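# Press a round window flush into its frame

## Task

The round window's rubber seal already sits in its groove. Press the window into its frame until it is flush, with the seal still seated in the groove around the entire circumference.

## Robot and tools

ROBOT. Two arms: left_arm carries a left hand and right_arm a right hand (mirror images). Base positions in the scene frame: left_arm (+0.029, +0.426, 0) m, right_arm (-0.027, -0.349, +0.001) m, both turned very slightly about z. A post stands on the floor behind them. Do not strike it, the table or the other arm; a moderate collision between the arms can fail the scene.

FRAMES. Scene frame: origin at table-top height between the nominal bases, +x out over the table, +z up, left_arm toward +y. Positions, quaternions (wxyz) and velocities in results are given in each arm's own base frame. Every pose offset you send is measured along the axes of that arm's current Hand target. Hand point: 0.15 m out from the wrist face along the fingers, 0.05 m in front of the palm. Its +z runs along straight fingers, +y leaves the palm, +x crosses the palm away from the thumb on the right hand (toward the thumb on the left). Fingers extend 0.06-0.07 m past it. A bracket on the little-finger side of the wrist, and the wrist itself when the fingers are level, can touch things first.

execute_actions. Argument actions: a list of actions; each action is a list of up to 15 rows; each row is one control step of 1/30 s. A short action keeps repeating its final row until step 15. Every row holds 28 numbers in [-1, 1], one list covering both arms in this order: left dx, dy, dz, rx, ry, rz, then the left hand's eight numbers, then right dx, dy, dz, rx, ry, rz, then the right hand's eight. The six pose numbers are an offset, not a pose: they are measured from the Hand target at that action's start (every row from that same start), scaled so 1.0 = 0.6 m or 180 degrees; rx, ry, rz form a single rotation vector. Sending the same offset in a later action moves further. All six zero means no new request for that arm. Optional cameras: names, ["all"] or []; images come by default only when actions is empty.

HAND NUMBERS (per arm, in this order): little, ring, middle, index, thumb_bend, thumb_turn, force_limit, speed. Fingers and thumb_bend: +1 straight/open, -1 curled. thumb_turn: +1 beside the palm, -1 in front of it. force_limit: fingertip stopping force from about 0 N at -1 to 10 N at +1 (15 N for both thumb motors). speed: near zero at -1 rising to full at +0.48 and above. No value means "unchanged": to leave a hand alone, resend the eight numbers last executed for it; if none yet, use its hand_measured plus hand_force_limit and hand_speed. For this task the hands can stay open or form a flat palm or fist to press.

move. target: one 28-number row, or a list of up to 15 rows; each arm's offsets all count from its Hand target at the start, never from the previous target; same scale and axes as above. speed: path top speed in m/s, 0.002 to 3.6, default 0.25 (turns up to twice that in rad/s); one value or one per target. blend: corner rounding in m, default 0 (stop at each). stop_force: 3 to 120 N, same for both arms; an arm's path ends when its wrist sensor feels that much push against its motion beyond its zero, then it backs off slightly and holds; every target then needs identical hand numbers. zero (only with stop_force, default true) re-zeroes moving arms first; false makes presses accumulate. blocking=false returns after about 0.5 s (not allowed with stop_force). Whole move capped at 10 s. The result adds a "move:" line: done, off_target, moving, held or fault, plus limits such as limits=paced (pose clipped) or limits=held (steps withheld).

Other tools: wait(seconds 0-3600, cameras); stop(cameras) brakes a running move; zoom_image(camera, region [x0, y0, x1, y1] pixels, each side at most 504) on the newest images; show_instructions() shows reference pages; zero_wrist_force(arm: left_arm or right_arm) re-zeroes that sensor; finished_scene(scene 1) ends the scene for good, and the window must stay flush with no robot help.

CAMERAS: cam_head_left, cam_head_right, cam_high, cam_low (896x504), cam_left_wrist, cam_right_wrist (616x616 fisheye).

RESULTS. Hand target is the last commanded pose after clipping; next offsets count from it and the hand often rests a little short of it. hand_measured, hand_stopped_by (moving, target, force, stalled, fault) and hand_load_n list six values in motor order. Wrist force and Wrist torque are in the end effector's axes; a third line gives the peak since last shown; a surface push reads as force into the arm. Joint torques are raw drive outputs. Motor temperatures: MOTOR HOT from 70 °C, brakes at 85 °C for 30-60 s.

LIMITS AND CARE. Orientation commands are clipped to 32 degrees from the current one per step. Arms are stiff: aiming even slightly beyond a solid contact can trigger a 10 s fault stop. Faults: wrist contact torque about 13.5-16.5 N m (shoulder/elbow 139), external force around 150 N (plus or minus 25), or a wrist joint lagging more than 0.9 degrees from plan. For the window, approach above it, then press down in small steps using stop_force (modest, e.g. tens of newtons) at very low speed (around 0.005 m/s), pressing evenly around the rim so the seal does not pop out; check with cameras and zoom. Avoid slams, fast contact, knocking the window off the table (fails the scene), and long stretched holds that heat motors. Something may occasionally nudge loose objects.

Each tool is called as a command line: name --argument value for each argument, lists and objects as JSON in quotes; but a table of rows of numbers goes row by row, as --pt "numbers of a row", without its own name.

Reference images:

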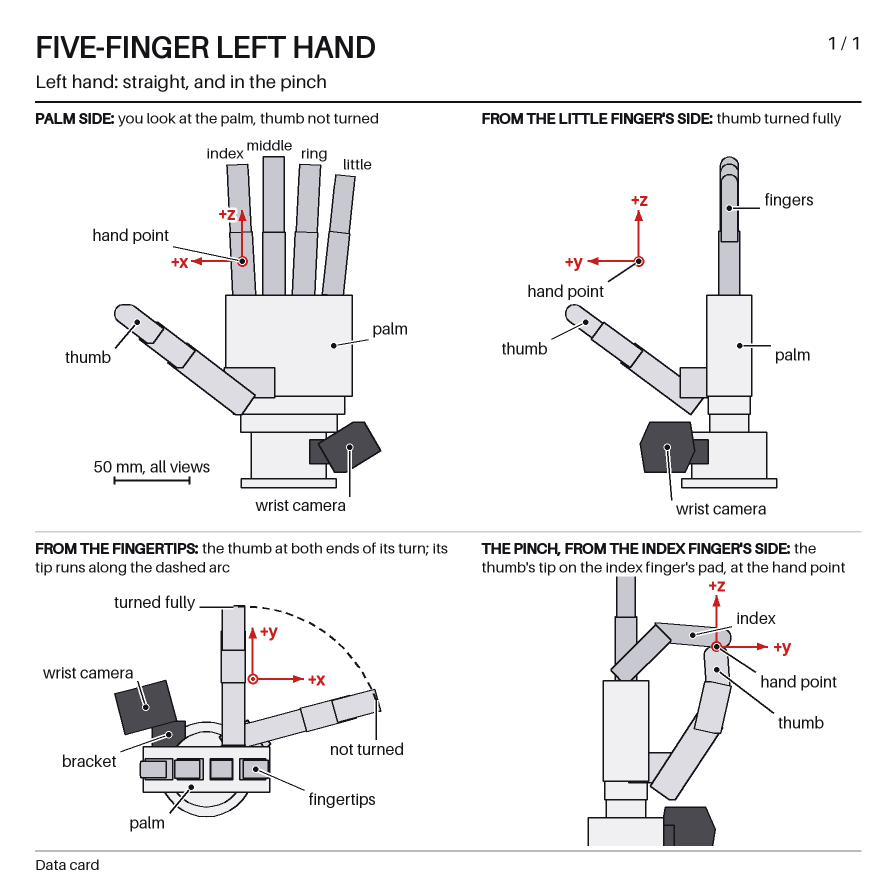

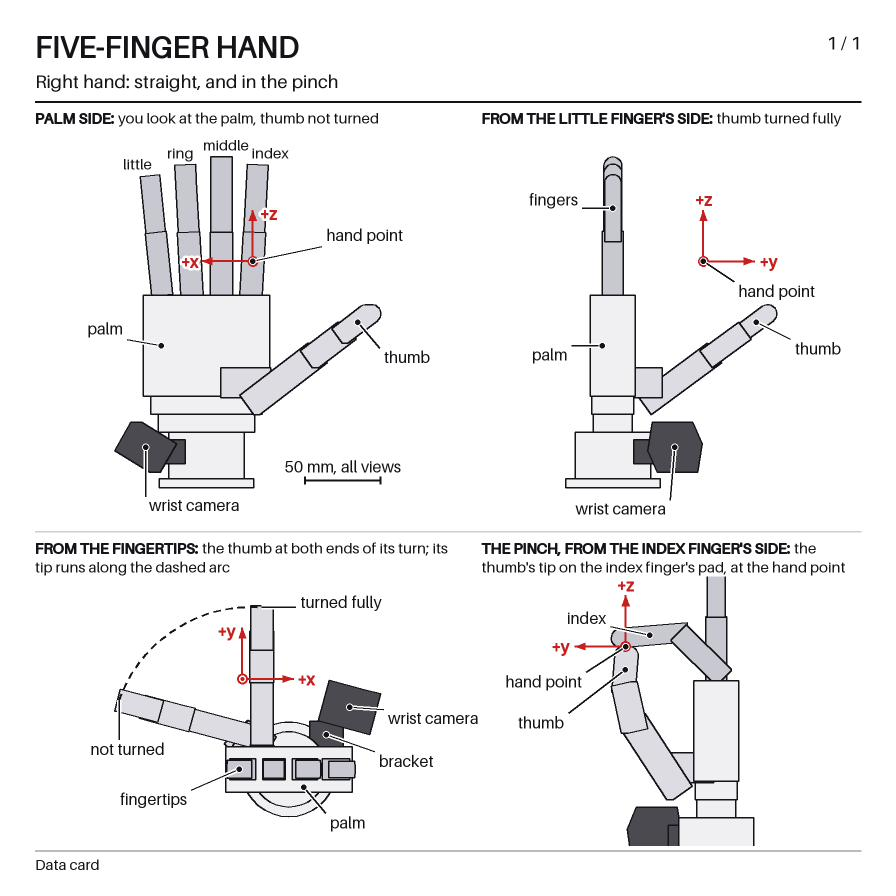

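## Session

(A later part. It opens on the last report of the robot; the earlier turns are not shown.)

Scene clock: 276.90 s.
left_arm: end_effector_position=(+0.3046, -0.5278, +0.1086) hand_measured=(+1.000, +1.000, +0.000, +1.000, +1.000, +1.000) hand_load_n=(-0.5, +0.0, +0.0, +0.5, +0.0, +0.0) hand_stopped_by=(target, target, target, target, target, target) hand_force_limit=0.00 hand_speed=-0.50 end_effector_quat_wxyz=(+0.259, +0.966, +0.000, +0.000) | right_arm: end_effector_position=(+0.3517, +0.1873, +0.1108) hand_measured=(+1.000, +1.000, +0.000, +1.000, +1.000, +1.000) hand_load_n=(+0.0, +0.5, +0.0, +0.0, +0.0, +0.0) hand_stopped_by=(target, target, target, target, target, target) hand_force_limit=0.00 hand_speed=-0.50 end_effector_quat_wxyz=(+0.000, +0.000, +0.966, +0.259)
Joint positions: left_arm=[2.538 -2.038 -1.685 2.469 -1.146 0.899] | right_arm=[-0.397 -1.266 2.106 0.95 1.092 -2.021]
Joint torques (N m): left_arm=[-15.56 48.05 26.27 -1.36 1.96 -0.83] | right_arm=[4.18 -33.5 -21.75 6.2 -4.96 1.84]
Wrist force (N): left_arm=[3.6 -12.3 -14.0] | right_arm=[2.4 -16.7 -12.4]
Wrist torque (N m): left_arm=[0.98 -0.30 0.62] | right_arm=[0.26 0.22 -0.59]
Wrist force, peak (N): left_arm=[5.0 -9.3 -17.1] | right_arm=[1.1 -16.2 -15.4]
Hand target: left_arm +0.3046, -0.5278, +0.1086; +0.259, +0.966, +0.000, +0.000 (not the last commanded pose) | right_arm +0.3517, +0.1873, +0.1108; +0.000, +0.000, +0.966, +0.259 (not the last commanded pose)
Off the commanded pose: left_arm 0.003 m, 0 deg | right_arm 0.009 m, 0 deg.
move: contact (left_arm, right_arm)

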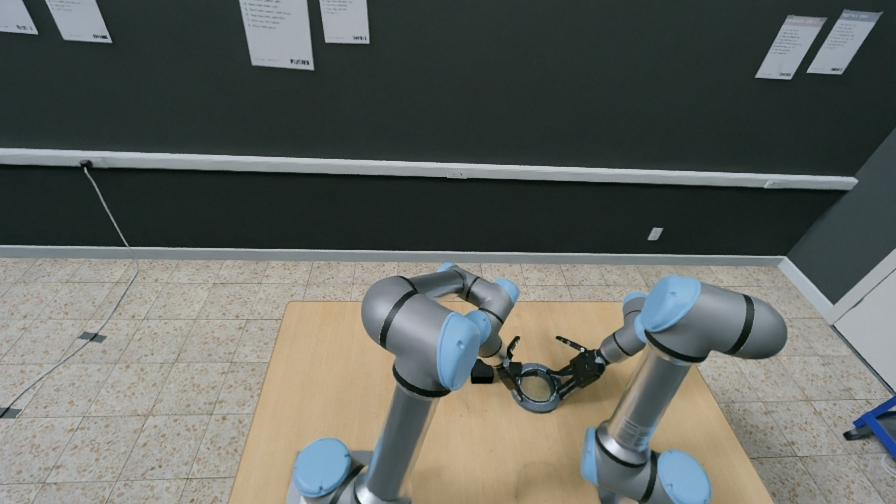

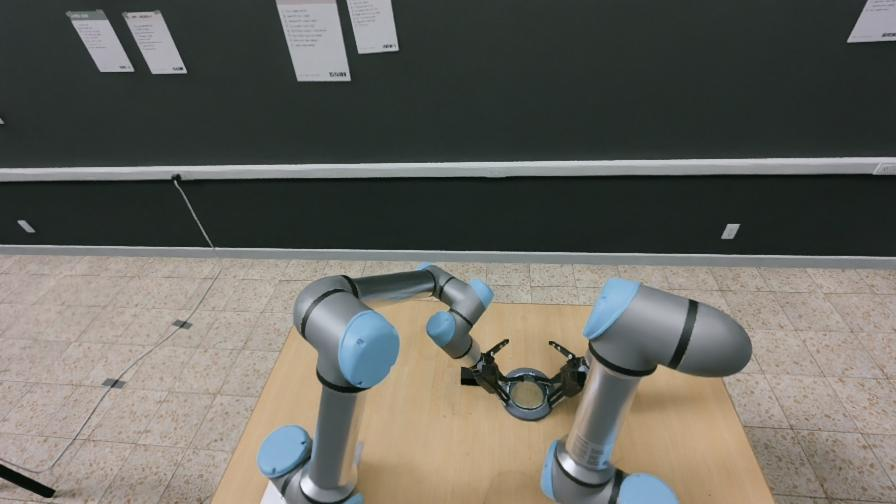

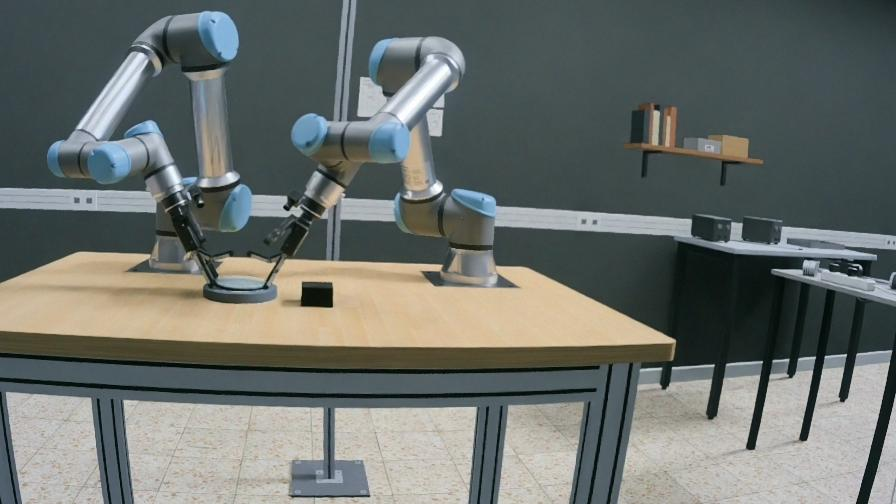

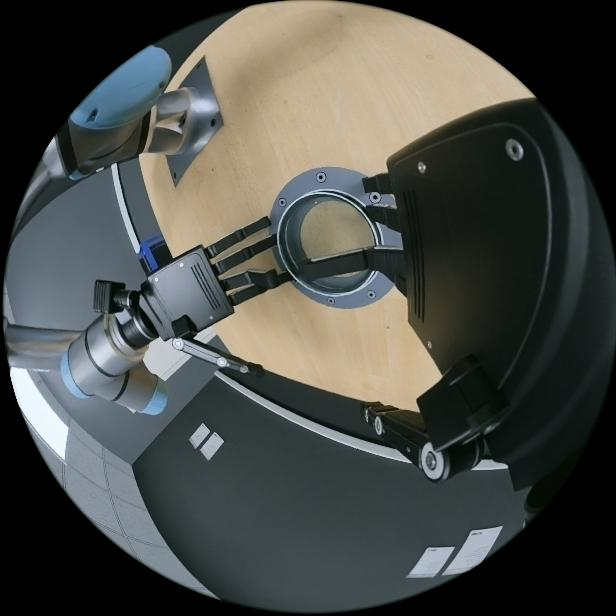

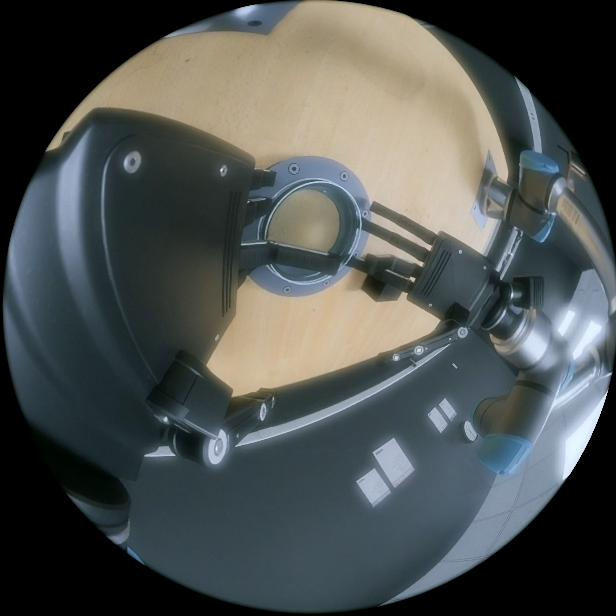

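zoom_image --camera "cam_right_wrist" --region '[235, 170, 305, 240]'

zoom_image --camera "cam_left_wrist" --region '[265, 180, 345, 260]'

zoom_image --camera "cam_low" --region '[198, 262, 242, 306]'

zoom_image --camera "cam_low" --region '[240, 262, 284, 306]'

Scaled by 7.200 from the camera's image (finer frame: 880x880).

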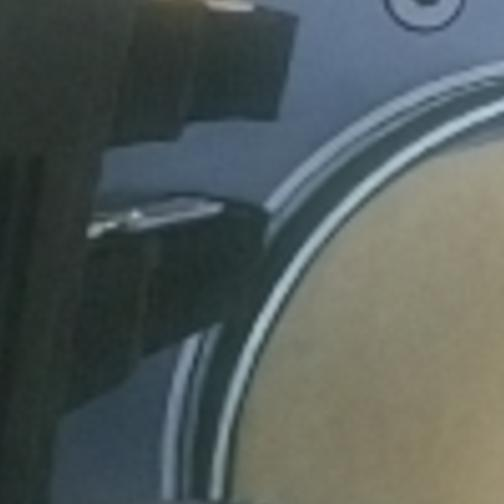

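Scaled by 6.300 from the camera's image (finer frame: 880x880).

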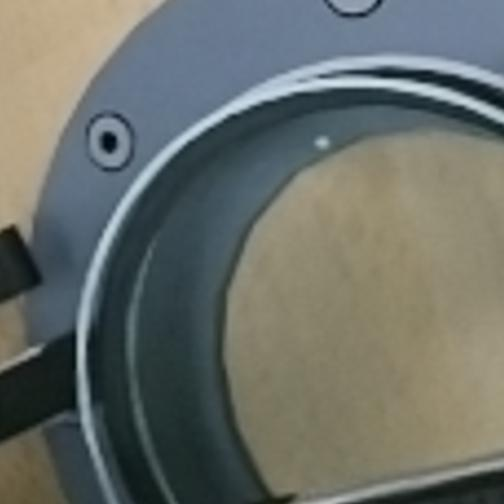

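Scaled by 11.455 from the camera's image (finer frame: 1280x720).

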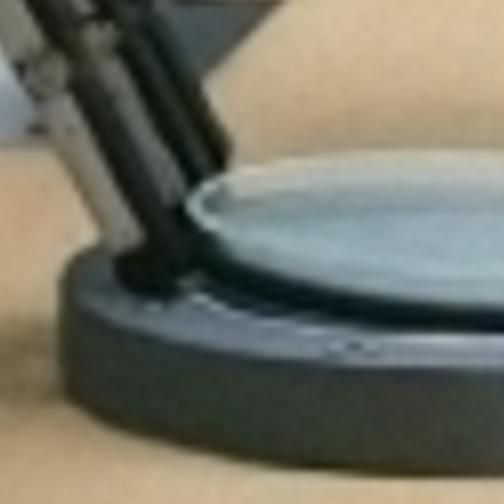

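Scaled by 11.455 from the camera's image (finer frame: 1280x720).

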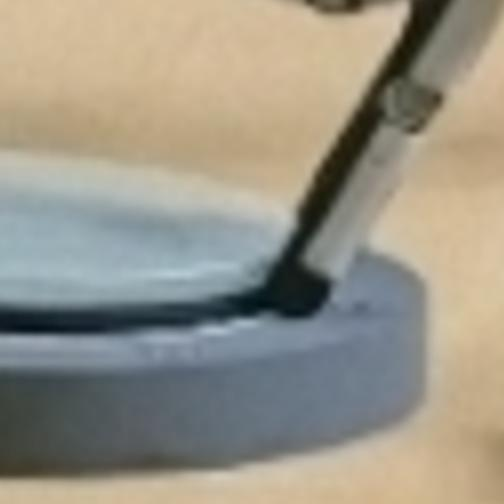

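move --target '[0,0,0,0,0,0,1,1,0,1,1,1,0,-0.5,0,-0.00433,-0.0025,0,0,0,1,1,0,1,1,1,0,-0.5]' --speed 0.002 --cameras '["cam_low"]'

zoom_image --camera "cam_low" --region '[198, 262, 284, 306]'

Scene clock: 306.40 s.
left_arm: end_effector_position=(+0.3046, -0.5278, +0.1086) hand_measured=(+1.000, +1.000, +0.000, +1.000, +1.000, +1.000) hand_load_n=(+0.0, +0.0, +0.0, +0.5, +0.0, +0.0) hand_stopped_by=(target, target, target, target, target, target) hand_force_limit=0.00 hand_speed=-0.50 end_effector_quat_wxyz=(+0.259, +0.966, +0.000, +0.000) | right_arm: end_effector_position=(+0.3517, +0.1844, +0.1108) hand_measured=(+1.000, +1.000, +0.000, +1.000, +1.000, +1.000) hand_load_n=(+0.0, +0.0, +0.0, -0.5, +0.0, +0.0) hand_stopped_by=(target, target, target, target, target, target) hand_force_limit=0.00 hand_speed=-0.50 end_effector_quat_wxyz=(+0.000, +0.000, +0.966, +0.259)
Joint positions: left_arm=[2.538 -2.038 -1.685 2.469 -1.146 0.899] | right_arm=[-0.406 -1.265 2.107 0.953 1.094 -2.031]
Joint torques (N m): left_arm=[-10.64 48.68 25.09 -1.26 2.08 -0.94] | right_arm=[-6.97 -16.76 1.65 6.62 0.29 -1.71]
Wrist force (N): left_arm=[-2.3 -6.3 -6.2] | right_arm=[0.5 -7.3 -0.9]
Wrist torque (N m): left_arm=[0.70 -0.09 0.16] | right_arm=[-0.33 -0.01 -0.32]
Wrist force, peak (N): left_arm=[3.5 -12.3 -14.1] | right_arm=[2.6 -17.5 -12.4]
Hand target: left_arm +0.3046, -0.5278, +0.1086; +0.259, +0.966, +0.000, +0.000 | right_arm +0.3517, +0.1843, +0.1108; +0.000, +0.000, +0.966, +0.259
Off the commanded pose: left_arm 0.000 m, 0 deg | right_arm 0.000 m, 0 deg.
move: done

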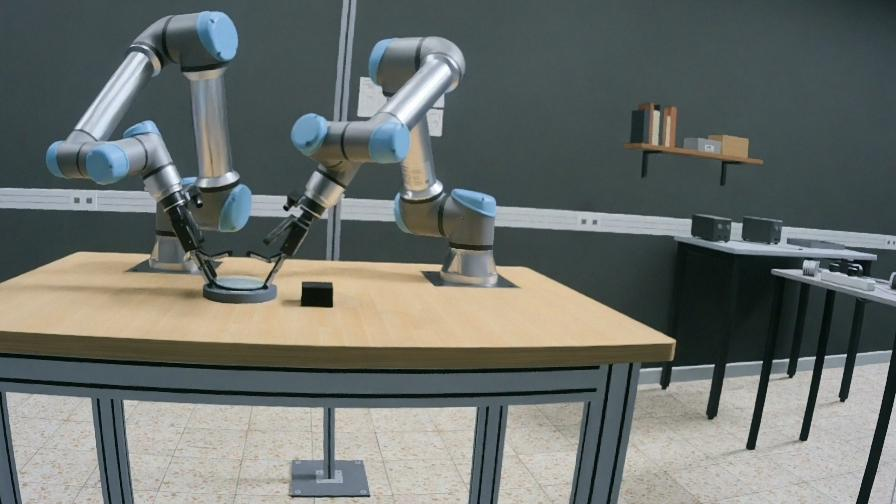

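Scaled by 5.860 from the camera's image (finer frame: 1280x720).

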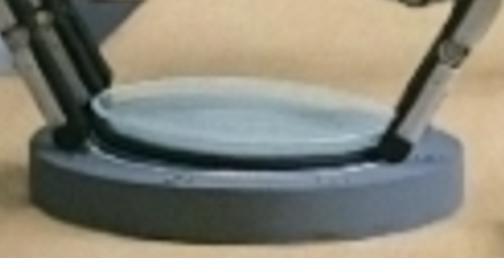

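move --target '[0,0,0,0,0,0,1,1,0,1,1,1,0,-0.5,0,-0.00072,-0.00042,0,0,0,1,1,0,1,1,1,0,-0.5]' --speed 0.002

move --target '[0,0,0,0,0,0,1,1,0,1,1,1,0,-0.5,0,-0.00036,-0.00021,0,0,0,1,1,0,1,1,1,0,-0.5]' --speed 0.002 --cameras '["cam_low"]'

zoom_image --camera "cam_low" --region '[198, 262, 284, 306]'

Scene clock: 310.23 s.
left_arm: end_effector_position=(+0.3046, -0.5278, +0.1086) hand_measured=(+1.000, +1.000, +0.000, +1.000, +1.000, +1.000) hand_load_n=(+0.0, +0.0, +0.0, +0.0, +0.0, +0.0) hand_stopped_by=(target, target, target, target, target, target) hand_force_limit=0.00 hand_speed=-0.50 end_effector_quat_wxyz=(+0.259, +0.966, +0.000, +0.000) | right_arm: end_effector_position=(+0.3517, +0.1838, +0.1108) hand_measured=(+1.000, +1.000, +0.000, +1.000, +1.000, +1.000) hand_load_n=(+0.0, +0.0, +0.0, +0.0, +0.0, +0.0) hand_stopped_by=(target, target, target, target, target, target) hand_force_limit=0.00 hand_speed=-0.50 end_effector_quat_wxyz=(+0.000, +0.000, +0.966, +0.259)
Joint positions: left_arm=[2.538 -2.038 -1.685 2.469 -1.146 0.899] | right_arm=[-0.407 -1.265 2.107 0.954 1.094 -2.033]
Joint torques (N m): left_arm=[3.47 48.45 23.69 -1.06 2.31 -0.57] | right_arm=[-7.14 -16.28 0.71 6.52 0.45 -1.69]
Wrist force (N): left_arm=[-2.5 -5.7 -5.8] | right_arm=[1.0 -6.2 -0.1]
Wrist torque (N m): left_arm=[0.65 -0.14 0.14] | right_arm=[-0.33 -0.12 -0.25]
Wrist force, peak (N): left_arm=[-2.4 -6.4 -7.1] | right_arm=[0.5 -7.8 -1.7]
Hand target: left_arm +0.3046, -0.5278, +0.1086; +0.259, +0.966, +0.000, +0.000 | right_arm +0.3517, +0.1838, +0.1108; +0.000, +0.000, +0.966, +0.259
Off the commanded pose: left_arm 0.000 m, 0 deg | right_arm 0.000 m, 0 deg.
move: done

Scene clock: 310.73 s.
left_arm: end_effector_position=(+0.3046, -0.5278, +0.1086) hand_measured=(+1.000, +1.000, +0.000, +1.000, +1.000, +1.000) hand_load_n=(+0.0, +0.0, +0.0, +0.0, +0.0, +0.0) hand_stopped_by=(target, target, target, target, target, target) hand_force_limit=0.00 hand_speed=-0.50 end_effector_quat_wxyz=(+0.259, +0.966, +0.000, +0.000) | right_arm: end_effector_position=(+0.3517, +0.1836, +0.1108) hand_measured=(+1.000, +1.000, +0.000, +1.000, +1.000, +1.000) hand_load_n=(+0.0, +0.0, +0.0, +0.0, +0.0, +0.0) hand_stopped_by=(target, target, target, target, target, target) hand_force_limit=0.00 hand_speed=-0.50 end_effector_quat_wxyz=(+0.000, +0.000, +0.966, +0.259)
Joint positions: left_arm=[2.538 -2.038 -1.685 2.469 -1.146 0.899] | right_arm=[-0.408 -1.265 2.107 0.954 1.094 -2.034]
Joint torques (N m): left_arm=[5.54 47.13 24.26 -1.42 1.88 -0.92] | right_arm=[-7.44 -17.06 1.41 6.66 0.46 -1.44]
Wrist force (N): left_arm=[-2.2 -4.3 -4.9] | right_arm=[0.6 -6.2 -0.5]
Wrist torque (N m): left_arm=[0.55 -0.10 0.13] | right_arm=[-0.34 -0.09 -0.28]
Wrist force, peak (N): left_arm=[-2.6 -5.5 -6.4] | right_arm=[0.7 -7.1 -1.2]
Hand target: left_arm +0.3046, -0.5278, +0.1086; +0.259, +0.966, +0.000, +0.000 | right_arm +0.3517, +0.1836, +0.1108; +0.000, +0.000, +0.966, +0.259
Off the commanded pose: left_arm 0.000 m, 0 deg | right_arm 0.000 m, 0 deg.
move: done

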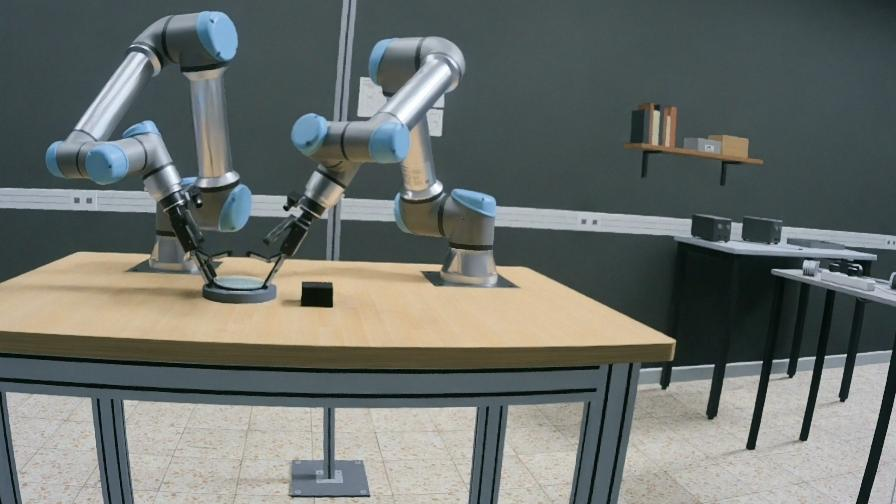

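Scaled by 5.860 from the camera's image (finer frame: 1280x720).

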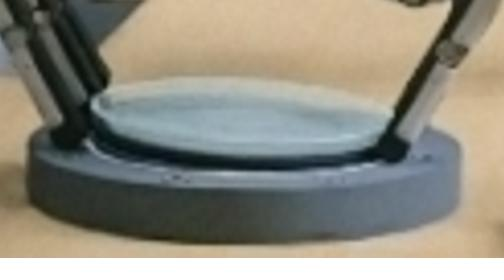

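execute_actions --actions '[]' --cameras '["cam_low","cam_head_left","cam_right_wrist","cam_left_wrist"]'

zoom_image --camera "cam_low" --region '[280, 180, 580, 380]'

Scene clock: 319.37 s.
left_arm: end_effector_position=(+0.3046, -0.5278, +0.1086) hand_measured=(+1.000, +1.000, +0.000, +1.000, +1.000, +1.000) hand_load_n=(+0.0, +0.0, +0.0, +0.0, -0.5, +0.0) hand_stopped_by=(target, target, target, target, target, target) hand_force_limit=0.00 hand_speed=-0.50 end_effector_quat_wxyz=(+0.259, +0.966, +0.000, +0.000) | right_arm: end_effector_position=(+0.3517, +0.1836, +0.1108) hand_measured=(+1.000, +1.000, +0.000, +1.000, +1.000, +1.000) hand_load_n=(+0.0, +0.0, +0.0, +0.0, +0.0, +0.0) hand_stopped_by=(target, target, target, target, target, target) hand_force_limit=0.00 hand_speed=-0.50 end_effector_quat_wxyz=(+0.000, +0.000, +0.966, +0.259)
Joint positions: left_arm=[2.538 -2.038 -1.685 2.469 -1.146 0.899] | right_arm=[-0.408 -1.265 2.107 0.954 1.094 -2.034]
Joint velocities: within noise
Joint torques (N m): left_arm=[8.67 48.62 22.16 -1.37 1.85 -0.39] | right_arm=[-7.5 -16.51 1.42 6.61 0.37 -1.49]
Motor temperatures (°C): left_arm=[34 34 33 33 39 33] | right_arm=[31 32 34 43 41 35]
Wrist force (N): left_arm=[-2.0 -3.8 -5.6] | right_arm=[0.8 -5.9 -1.0]
Wrist torque (N m): left_arm=[0.61 -0.12 0.13] | right_arm=[-0.34 -0.12 -0.25]
Wrist force, peak (N): left_arm=[-1.7 -4.1 -5.7] | right_arm=[0.8 -6.5 -0.3]
Hand target: left_arm +0.3046, -0.5278, +0.1086; +0.259, +0.966, +0.000, +0.000 | right_arm +0.3517, +0.1836, +0.1108; +0.000, +0.000, +0.966, +0.259
Off the commanded pose: left_arm 0.000 m, 0 deg | right_arm 0.000 m, 0 deg.
Images, in order (width x height): cam_head_left 896x504, cam_low 896x504, cam_left_wrist 616x616, cam_right_wrist 616x616.

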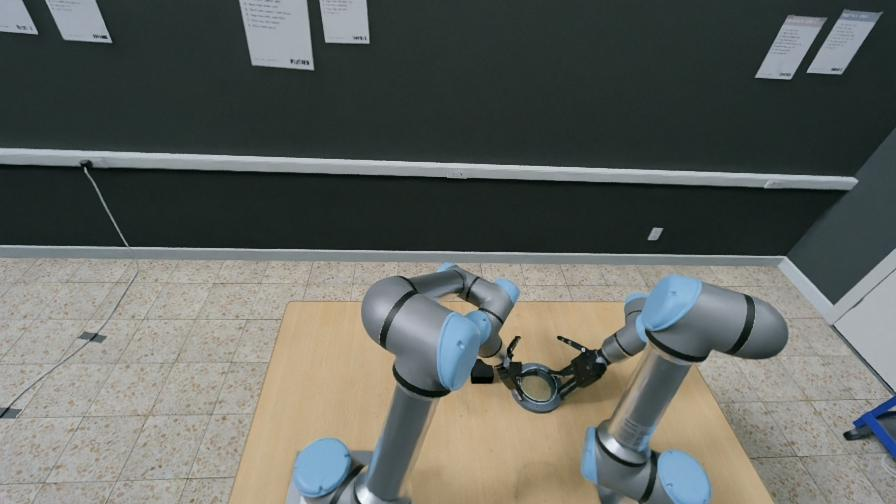

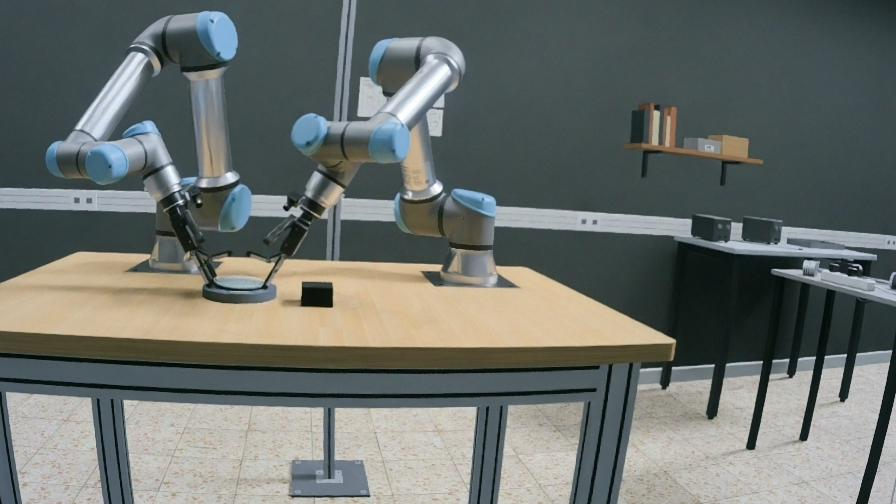

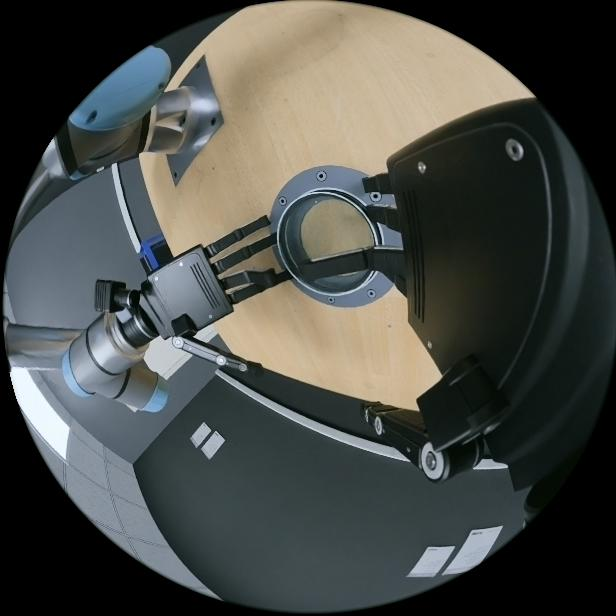

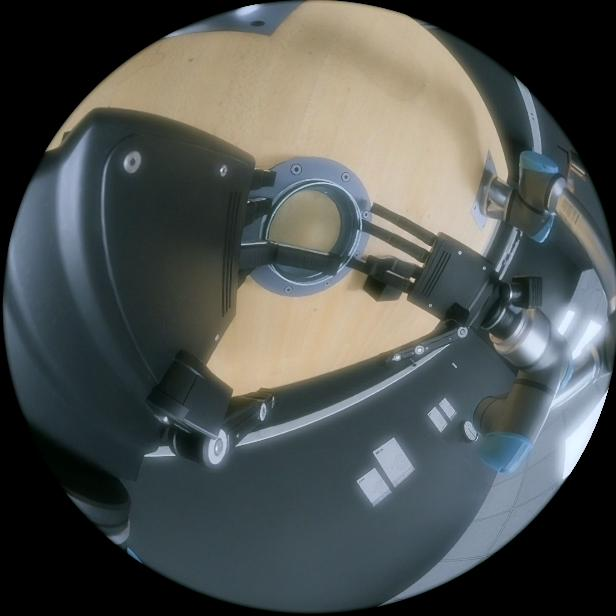

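Scaled by 1.680 from the camera's image (finer frame: 1280x720).

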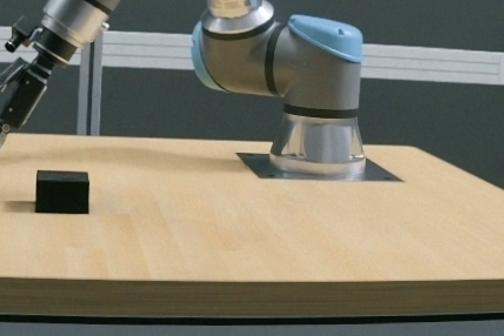

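zoom_image --camera "cam_low" --region '[190, 240, 290, 310]'

zoom_image --camera "cam_right_wrist" --region '[240, 150, 420, 330]'

zoom_image --camera "cam_left_wrist" --region '[220, 140, 400, 320]'

Scaled by 5.040 from the camera's image (finer frame: 1280x720).

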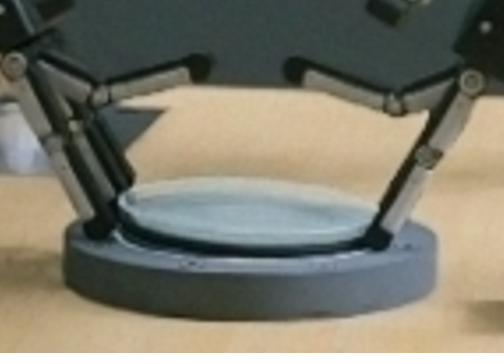

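Scaled by 2.800 from the camera's image (finer frame: 880x880).

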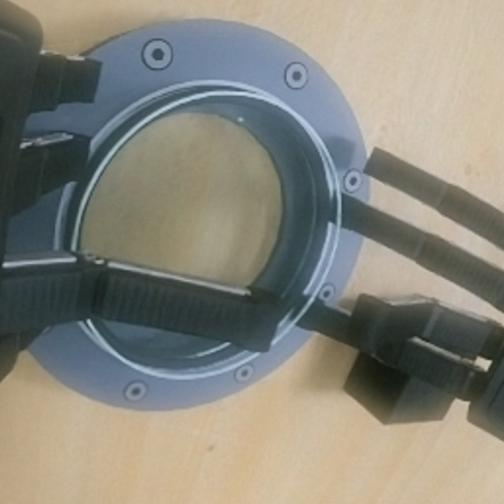

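Scaled by 2.800 from the camera's image (finer frame: 880x880).

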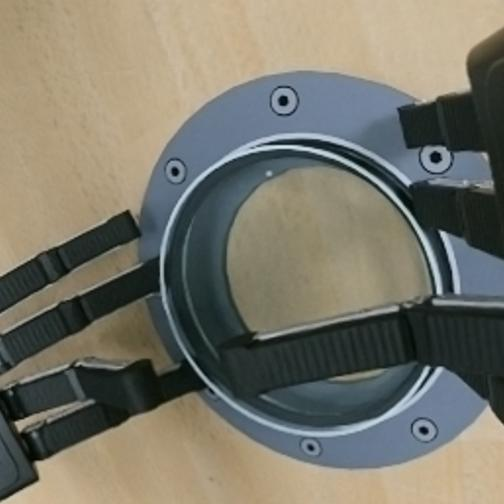

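move --target '[0,0,0,0,0,0,1,1,0,1,1,1,-1,-0.5,0,-0.00043,-0.00025,0,0,0,1,1,0,1,1,1,-1,-0.5]' --speed 0.002

move --target '[0,0,0,0,0,0,1,1,0,1,1,1,-1,-0.5,0,-0.00043,-0.00025,0,0,0,1,1,0,1,1,1,-1,-0.5]' --speed 0.002 --cameras '["cam_low"]'

zoom_image --camera "cam_low" --region '[190, 240, 290, 310]'

Scene clock: 324.97 s.
left_arm: end_effector_position=(+0.3046, -0.5278, +0.1086) hand_measured=(+1.000, +1.000, +0.000, +1.000, +1.000, +1.000) hand_load_n=(+0.0, +0.0, +0.0, +0.5, +0.0, +0.0) hand_stopped_by=(target, target, target, target, target, target) hand_force_limit=-1.00 hand_speed=-0.50 end_effector_quat_wxyz=(+0.259, +0.966, +0.000, +0.000) | right_arm: end_effector_position=(+0.3517, +0.1833, +0.1108) hand_measured=(+1.000, +1.000, +0.000, +1.000, +1.000, +1.000) hand_load_n=(+0.0, +0.0, +0.0, +0.0, -0.5, +0.0) hand_stopped_by=(target, target, target, target, target, target) hand_force_limit=-1.00 hand_speed=-0.50 end_effector_quat_wxyz=(+0.000, +0.000, +0.966, +0.259)
Joint positions: left_arm=[2.538 -2.038 -1.685 2.469 -1.146 0.899] | right_arm=[-0.409 -1.265 2.107 0.954 1.095 -2.035]
Joint torques (N m): left_arm=[8.01 48.84 19.1 -0.99 1.81 -0.22] | right_arm=[-6.95 -16.66 0.34 6.47 0.67 -1.64]
Wrist force (N): left_arm=[-1.9 -3.6 -5.2] | right_arm=[1.0 -4.7 -0.3]
Wrist torque (N m): left_arm=[0.62 -0.17 0.14] | right_arm=[-0.32 -0.16 -0.19]
Wrist force, peak (N): left_arm=[-1.9 -4.0 -5.8] | right_arm=[1.0 -6.5 -0.5]
Hand target: left_arm +0.3046, -0.5278, +0.1086; +0.259, +0.966, +0.000, +0.000 | right_arm +0.3517, +0.1833, +0.1108; +0.000, +0.000, +0.966, +0.259
Off the commanded pose: left_arm 0.000 m, 0 deg | right_arm 0.000 m, 0 deg.
move: done

Scene clock: 325.47 s.
left_arm: end_effector_position=(+0.3046, -0.5278, +0.1086) hand_measured=(+1.000, +1.000, +0.000, +1.000, +1.000, +1.000) hand_load_n=(+0.0, +0.0, +0.0, +0.0, +0.0, +0.0) hand_stopped_by=(target, target, target, target, target, target) hand_force_limit=-1.00 hand_speed=-0.50 end_effector_quat_wxyz=(+0.259, +0.966, +0.000, +0.000) | right_arm: end_effector_position=(+0.3517, +0.1830, +0.1108) hand_measured=(+1.000, +1.000, +0.000, +1.000, +1.000, +1.000) hand_load_n=(+0.0, +0.0, +0.0, +0.0, +0.0, +0.0) hand_stopped_by=(target, target, target, target, target, target) hand_force_limit=-1.00 hand_speed=-0.50 end_effector_quat_wxyz=(+0.000, +0.000, +0.966, +0.259)
Joint positions: left_arm=[2.538 -2.038 -1.685 2.469 -1.146 0.899] | right_arm=[-0.41 -1.265 2.107 0.955 1.095 -2.036]
Joint torques (N m): left_arm=[7.73 48.08 19.22 -1.15 2.21 -0.17] | right_arm=[-7.43 -16.38 1.29 6.48 0.77 -1.67]
Wrist force (N): left_arm=[-2.1 -3.8 -4.5] | right_arm=[0.8 -4.0 -0.2]
Wrist torque (N m): left_arm=[0.57 -0.11 0.12] | right_arm=[-0.35 -0.13 -0.17]
Wrist force, peak (N): left_arm=[-2.1 -3.5 -5.6] | right_arm=[1.0 -5.1 0.0]
Hand target: left_arm +0.3046, -0.5278, +0.1086; +0.259, +0.966, +0.000, +0.000 | right_arm +0.3517, +0.1830, +0.1108; +0.000, +0.000, +0.966, +0.259
Off the commanded pose: left_arm 0.000 m, 0 deg | right_arm 0.000 m, 0 deg.
move: done

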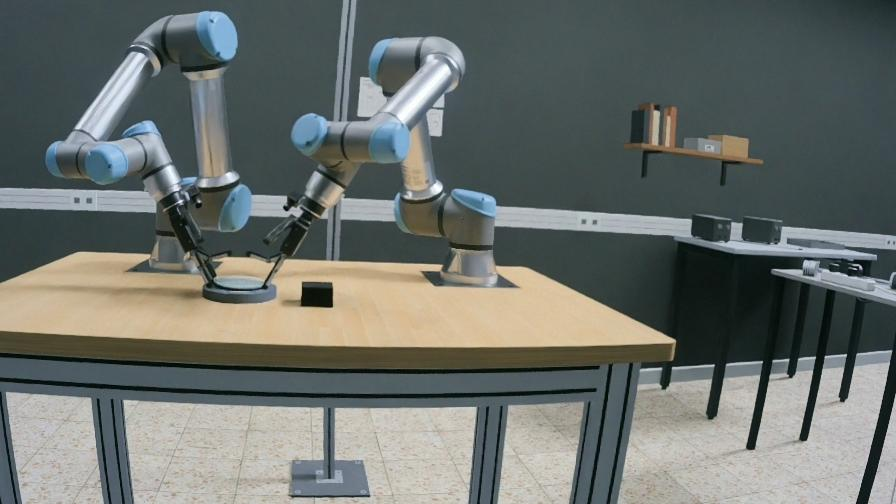

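Scaled by 5.040 from the camera's image (finer frame: 1280x720).

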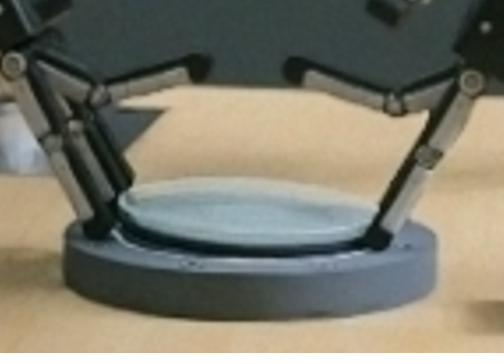

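move --target '[0,0,0,0,0,0,1,1,0,1,1,1,-1,-0.5,0,-0.00043,-0.00025,0,0,0,1,1,0,1,1,1,-1,-0.5]' --speed 0.002

move --target '[0,0,0,0,0,0,1,1,0,1,1,1,-1,-0.5,0,-0.00043,-0.00025,0,0,0,1,1,0,1,1,1,-1,-0.5]' --speed 0.002 --cameras '["cam_low"]'

zoom_image --camera "cam_low" --region '[190, 240, 290, 310]'

Scene clock: 328.13 s.
left_arm: end_effector_position=(+0.3046, -0.5278, +0.1086) hand_measured=(+1.000, +1.000, +0.000, +1.000, +1.000, +1.000) hand_load_n=(+0.0, +0.0, +0.0, +0.0, +0.0, +0.0) hand_stopped_by=(target, target, target, target, target, target) hand_force_limit=-1.00 hand_speed=-0.50 end_effector_quat_wxyz=(+0.259, +0.966, +0.000, +0.000) | right_arm: end_effector_position=(+0.3517, +0.1827, +0.1108) hand_measured=(+1.000, +1.000, +0.000, +1.000, +1.000, +1.000) hand_load_n=(+0.0, +0.0, +0.0, +0.0, +0.0, +0.0) hand_stopped_by=(target, target, target, target, target, target) hand_force_limit=-1.00 hand_speed=-0.50 end_effector_quat_wxyz=(+0.000, +0.000, +0.966, +0.259)
Joint positions: left_arm=[2.538 -2.038 -1.685 2.469 -1.146 0.899] | right_arm=[-0.411 -1.265 2.107 0.955 1.095 -2.037]
Joint torques (N m): left_arm=[8.46 48.34 18.14 -1.29 1.95 0.11] | right_arm=[-8.39 -16.16 0.67 6.33 0.84 -1.81]
Wrist force (N): left_arm=[-2.4 -3.9 -4.7] | right_arm=[0.6 -3.2 -0.1]
Wrist torque (N m): left_arm=[0.56 -0.09 0.12] | right_arm=[-0.33 -0.11 -0.15]
Wrist force, peak (N): left_arm=[-2.2 -3.6 -5.7] | right_arm=[0.8 -4.3 0.0]
Hand target: left_arm +0.3046, -0.5278, +0.1086; +0.259, +0.966, +0.000, +0.000 | right_arm +0.3517, +0.1827, +0.1108; +0.000, +0.000, +0.966, +0.259
Off the commanded pose: left_arm 0.000 m, 0 deg | right_arm 0.000 m, 0 deg.
move: done

Scene clock: 328.63 s.
left_arm: end_effector_position=(+0.3046, -0.5278, +0.1086) hand_measured=(+1.000, +1.000, +0.000, +1.000, +1.000, +1.000) hand_load_n=(+0.0, +0.0, +0.0, +0.0, +0.0, +0.0) hand_stopped_by=(target, target, target, target, target, target) hand_force_limit=-1.00 hand_speed=-0.50 end_effector_quat_wxyz=(+0.259, +0.966, +0.000, +0.000) | right_arm: end_effector_position=(+0.3517, +0.1824, +0.1108) hand_measured=(+1.000, +1.000, +0.000, +1.000, +1.000, +1.000) hand_load_n=(+0.0, +0.0, +0.0, +0.0, +0.0, +0.0) hand_stopped_by=(target, target, target, target, target, target) hand_force_limit=-1.00 hand_speed=-0.50 end_effector_quat_wxyz=(+0.000, +0.000, +0.966, +0.259)
Joint positions: left_arm=[2.538 -2.038 -1.685 2.469 -1.146 0.899] | right_arm=[-0.412 -1.265 2.107 0.955 1.095 -2.038]
Joint torques (N m): left_arm=[8.31 49.11 17.26 -1.04 2.12 -0.08] | right_arm=[-7.3 -16.61 0.51 6.21 0.76 -1.69]
Wrist force (N): left_arm=[-2.2 -4.2 -4.8] | right_arm=[0.4 -2.8 0.3]
Wrist torque (N m): left_arm=[0.53 -0.12 0.14] | right_arm=[-0.32 -0.11 -0.16]
Wrist force, peak (N): left_arm=[-2.3 -3.6 -5.5] | right_arm=[0.7 -3.5 -0.1]
Hand target: left_arm +0.3046, -0.5278, +0.1086; +0.259, +0.966, +0.000, +0.000 | right_arm +0.3517, +0.1824, +0.1108; +0.000, +0.000, +0.966, +0.259
Off the commanded pose: left_arm 0.000 m, 0 deg | right_arm 0.000 m, 0 deg.
move: done

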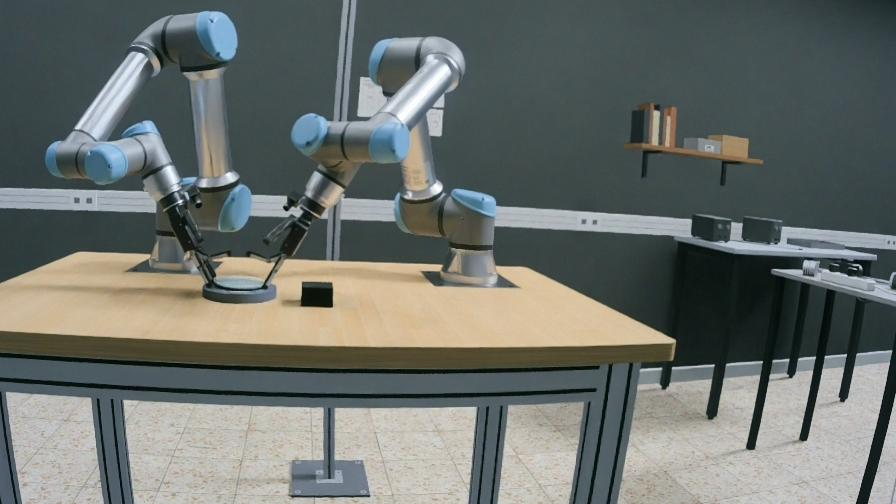

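Scaled by 5.040 from the camera's image (finer frame: 1280x720).

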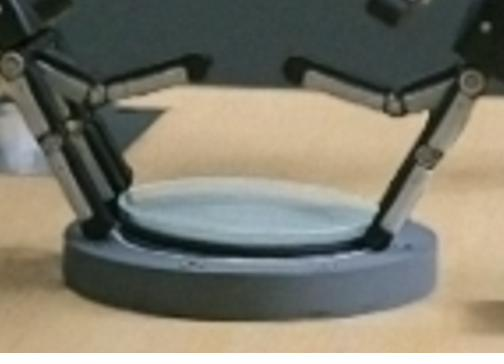

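move --target '[0,0,0,0,0,0,1,1,0,1,1,1,-1,-0.5,0,-0.00087,-0.0005,0,0,0,1,1,0,1,1,1,-1,-0.5]' --speed 0.002

move --target '[0,0,0,0,0,0,1,1,0,1,1,1,-1,-0.5,0,-0.00087,-0.0005,0,0,0,1,1,0,1,1,1,-1,-0.5]' --speed 0.002 --cameras '["cam_low","cam_left_wrist","cam_right_wrist"]'

zoom_image --camera "cam_low" --region '[190, 240, 290, 310]'

zoom_image --camera "cam_right_wrist" --region '[240, 150, 420, 330]'

zoom_image --camera "cam_left_wrist" --region '[220, 140, 400, 320]'

Scene clock: 333.23 s.
left_arm: end_effector_position=(+0.3046, -0.5278, +0.1086) hand_measured=(+1.000, +1.000, +0.000, +1.000, +1.000, +1.000) hand_load_n=(+0.0, +0.5, +0.0, +0.0, -0.5, +0.0) hand_stopped_by=(target, target, target, target, target, target) hand_force_limit=-1.00 hand_speed=-0.50 end_effector_quat_wxyz=(+0.259, +0.966, +0.000, +0.000) | right_arm: end_effector_position=(+0.3517, +0.1818, +0.1108) hand_measured=(+1.000, +1.000, +0.000, +1.000, +1.000, +1.000) hand_load_n=(+0.0, +0.0, +0.0, +0.0, +0.0, +0.0) hand_stopped_by=(target, target, target, target, target, target) hand_force_limit=-1.00 hand_speed=-0.50 end_effector_quat_wxyz=(+0.000, +0.000, +0.966, +0.259)
Joint positions: left_arm=[2.538 -2.038 -1.685 2.469 -1.146 0.899] | right_arm=[-0.414 -1.265 2.107 0.956 1.096 -2.04]
Joint torques (N m): left_arm=[7.88 46.9 15.08 -1.23 1.67 0.08] | right_arm=[-7.06 -16.36 0.37 6.31 0.89 -1.69]
Wrist force (N): left_arm=[-2.0 -3.6 -5.0] | right_arm=[0.6 -3.2 0.6]
Wrist torque (N m): left_arm=[0.60 -0.15 0.13] | right_arm=[-0.41 -0.15 -0.16]
Wrist force, peak (N): left_arm=[-2.3 -3.8 -5.5] | right_arm=[0.3 -3.5 0.2]
Hand target: left_arm +0.3046, -0.5278, +0.1086; +0.259, +0.966, +0.000, +0.000 | right_arm +0.3517, +0.1818, +0.1108; +0.000, +0.000, +0.966, +0.259
Off the commanded pose: left_arm 0.000 m, 0 deg | right_arm 0.000 m, 0 deg.
move: done

Scene clock: 333.77 s.
left_arm: end_effector_position=(+0.3046, -0.5278, +0.1086) hand_measured=(+1.000, +1.000, +0.000, +1.000, +1.000, +1.000) hand_load_n=(+0.0, +0.0, +0.0, +0.0, +0.0, +0.0) hand_stopped_by=(target, target, target, target, target, target) hand_force_limit=-1.00 hand_speed=-0.50 end_effector_quat_wxyz=(+0.259, +0.966, +0.000, +0.000) | right_arm: end_effector_position=(+0.3517, +0.1812, +0.1108) hand_measured=(+1.000, +1.000, +0.000, +1.000, +1.000, +1.000) hand_load_n=(+0.0, +0.0, +0.0, +0.0, +0.0, +0.0) hand_stopped_by=(target, target, target, target, target, target) hand_force_limit=-1.00 hand_speed=-0.50 end_effector_quat_wxyz=(+0.000, +0.000, +0.966, +0.259)
Joint positions: left_arm=[2.538 -2.038 -1.685 2.469 -1.146 0.899] | right_arm=[-0.416 -1.264 2.108 0.957 1.096 -2.042]
Joint torques (N m): left_arm=[7.79 47.7 13.34 -0.89 2.1 0.1] | right_arm=[-8.86 -16.85 0.98 6.28 0.71 -2.02]
Wrist force (N): left_arm=[-2.1 -3.7 -4.8] | right_arm=[0.7 -3.1 0.2]
Wrist torque (N m): left_arm=[0.58 -0.12 0.12] | right_arm=[-0.37 -0.15 -0.15]
Wrist force, peak (N): left_arm=[-2.0 -3.6 -5.6] | right_arm=[0.8 -3.2 0.1]
Hand target: left_arm +0.3046, -0.5278, +0.1086; +0.259, +0.966, +0.000, +0.000 | right_arm +0.3517, +0.1812, +0.1108; +0.000, +0.000, +0.966, +0.259
Off the commanded pose: left_arm 0.000 m, 0 deg | right_arm 0.000 m, 0 deg.
move: done

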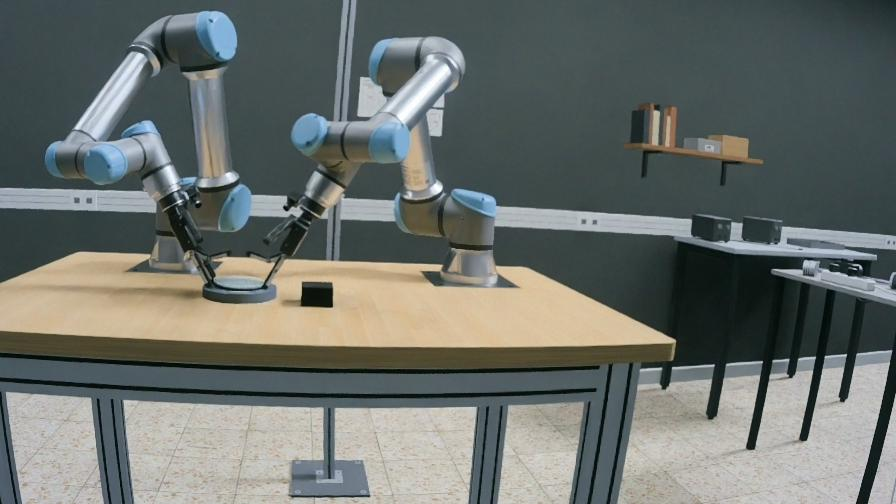

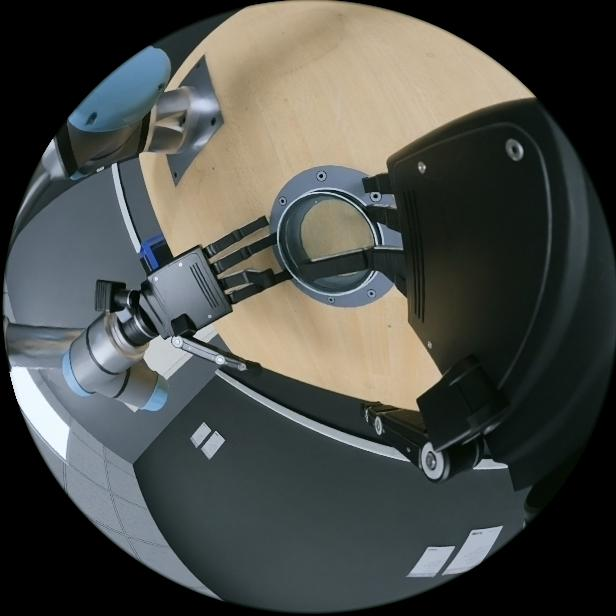

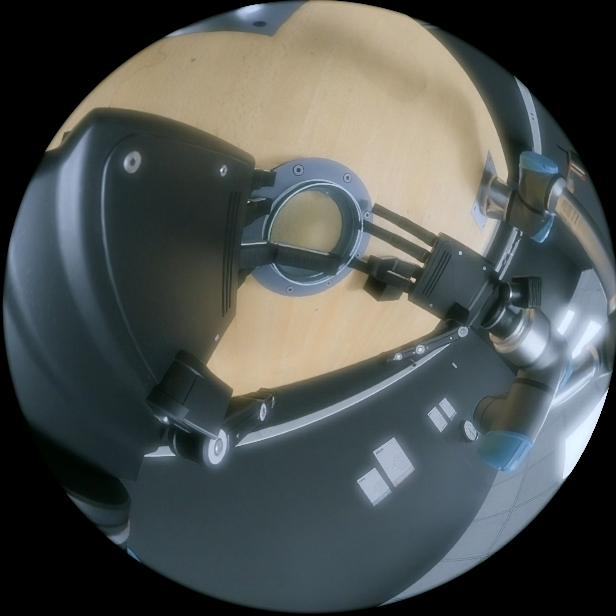

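Scaled by 5.040 from the camera's image (finer frame: 1280x720).

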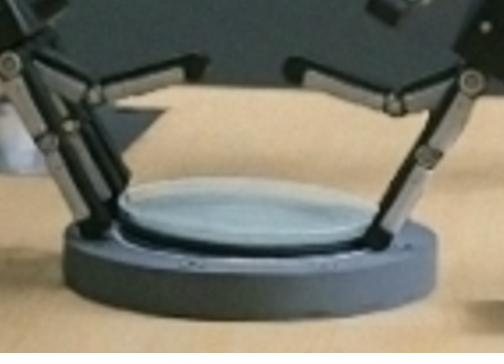

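Scaled by 2.800 from the camera's image (finer frame: 880x880).

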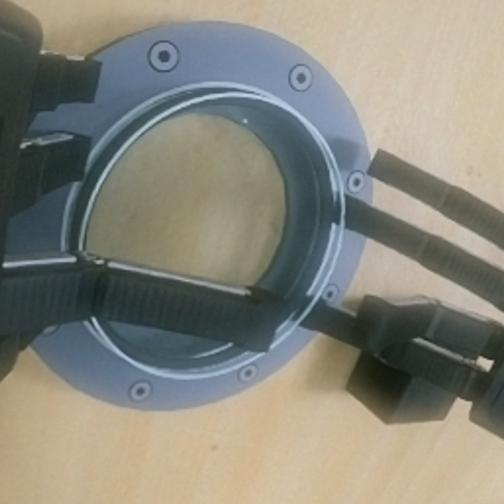

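Scaled by 2.800 from the camera's image (finer frame: 880x880).

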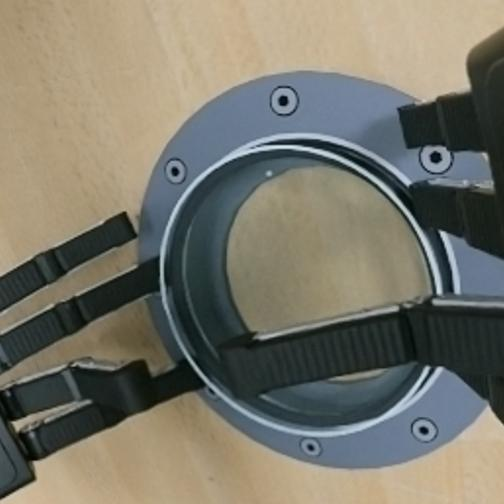

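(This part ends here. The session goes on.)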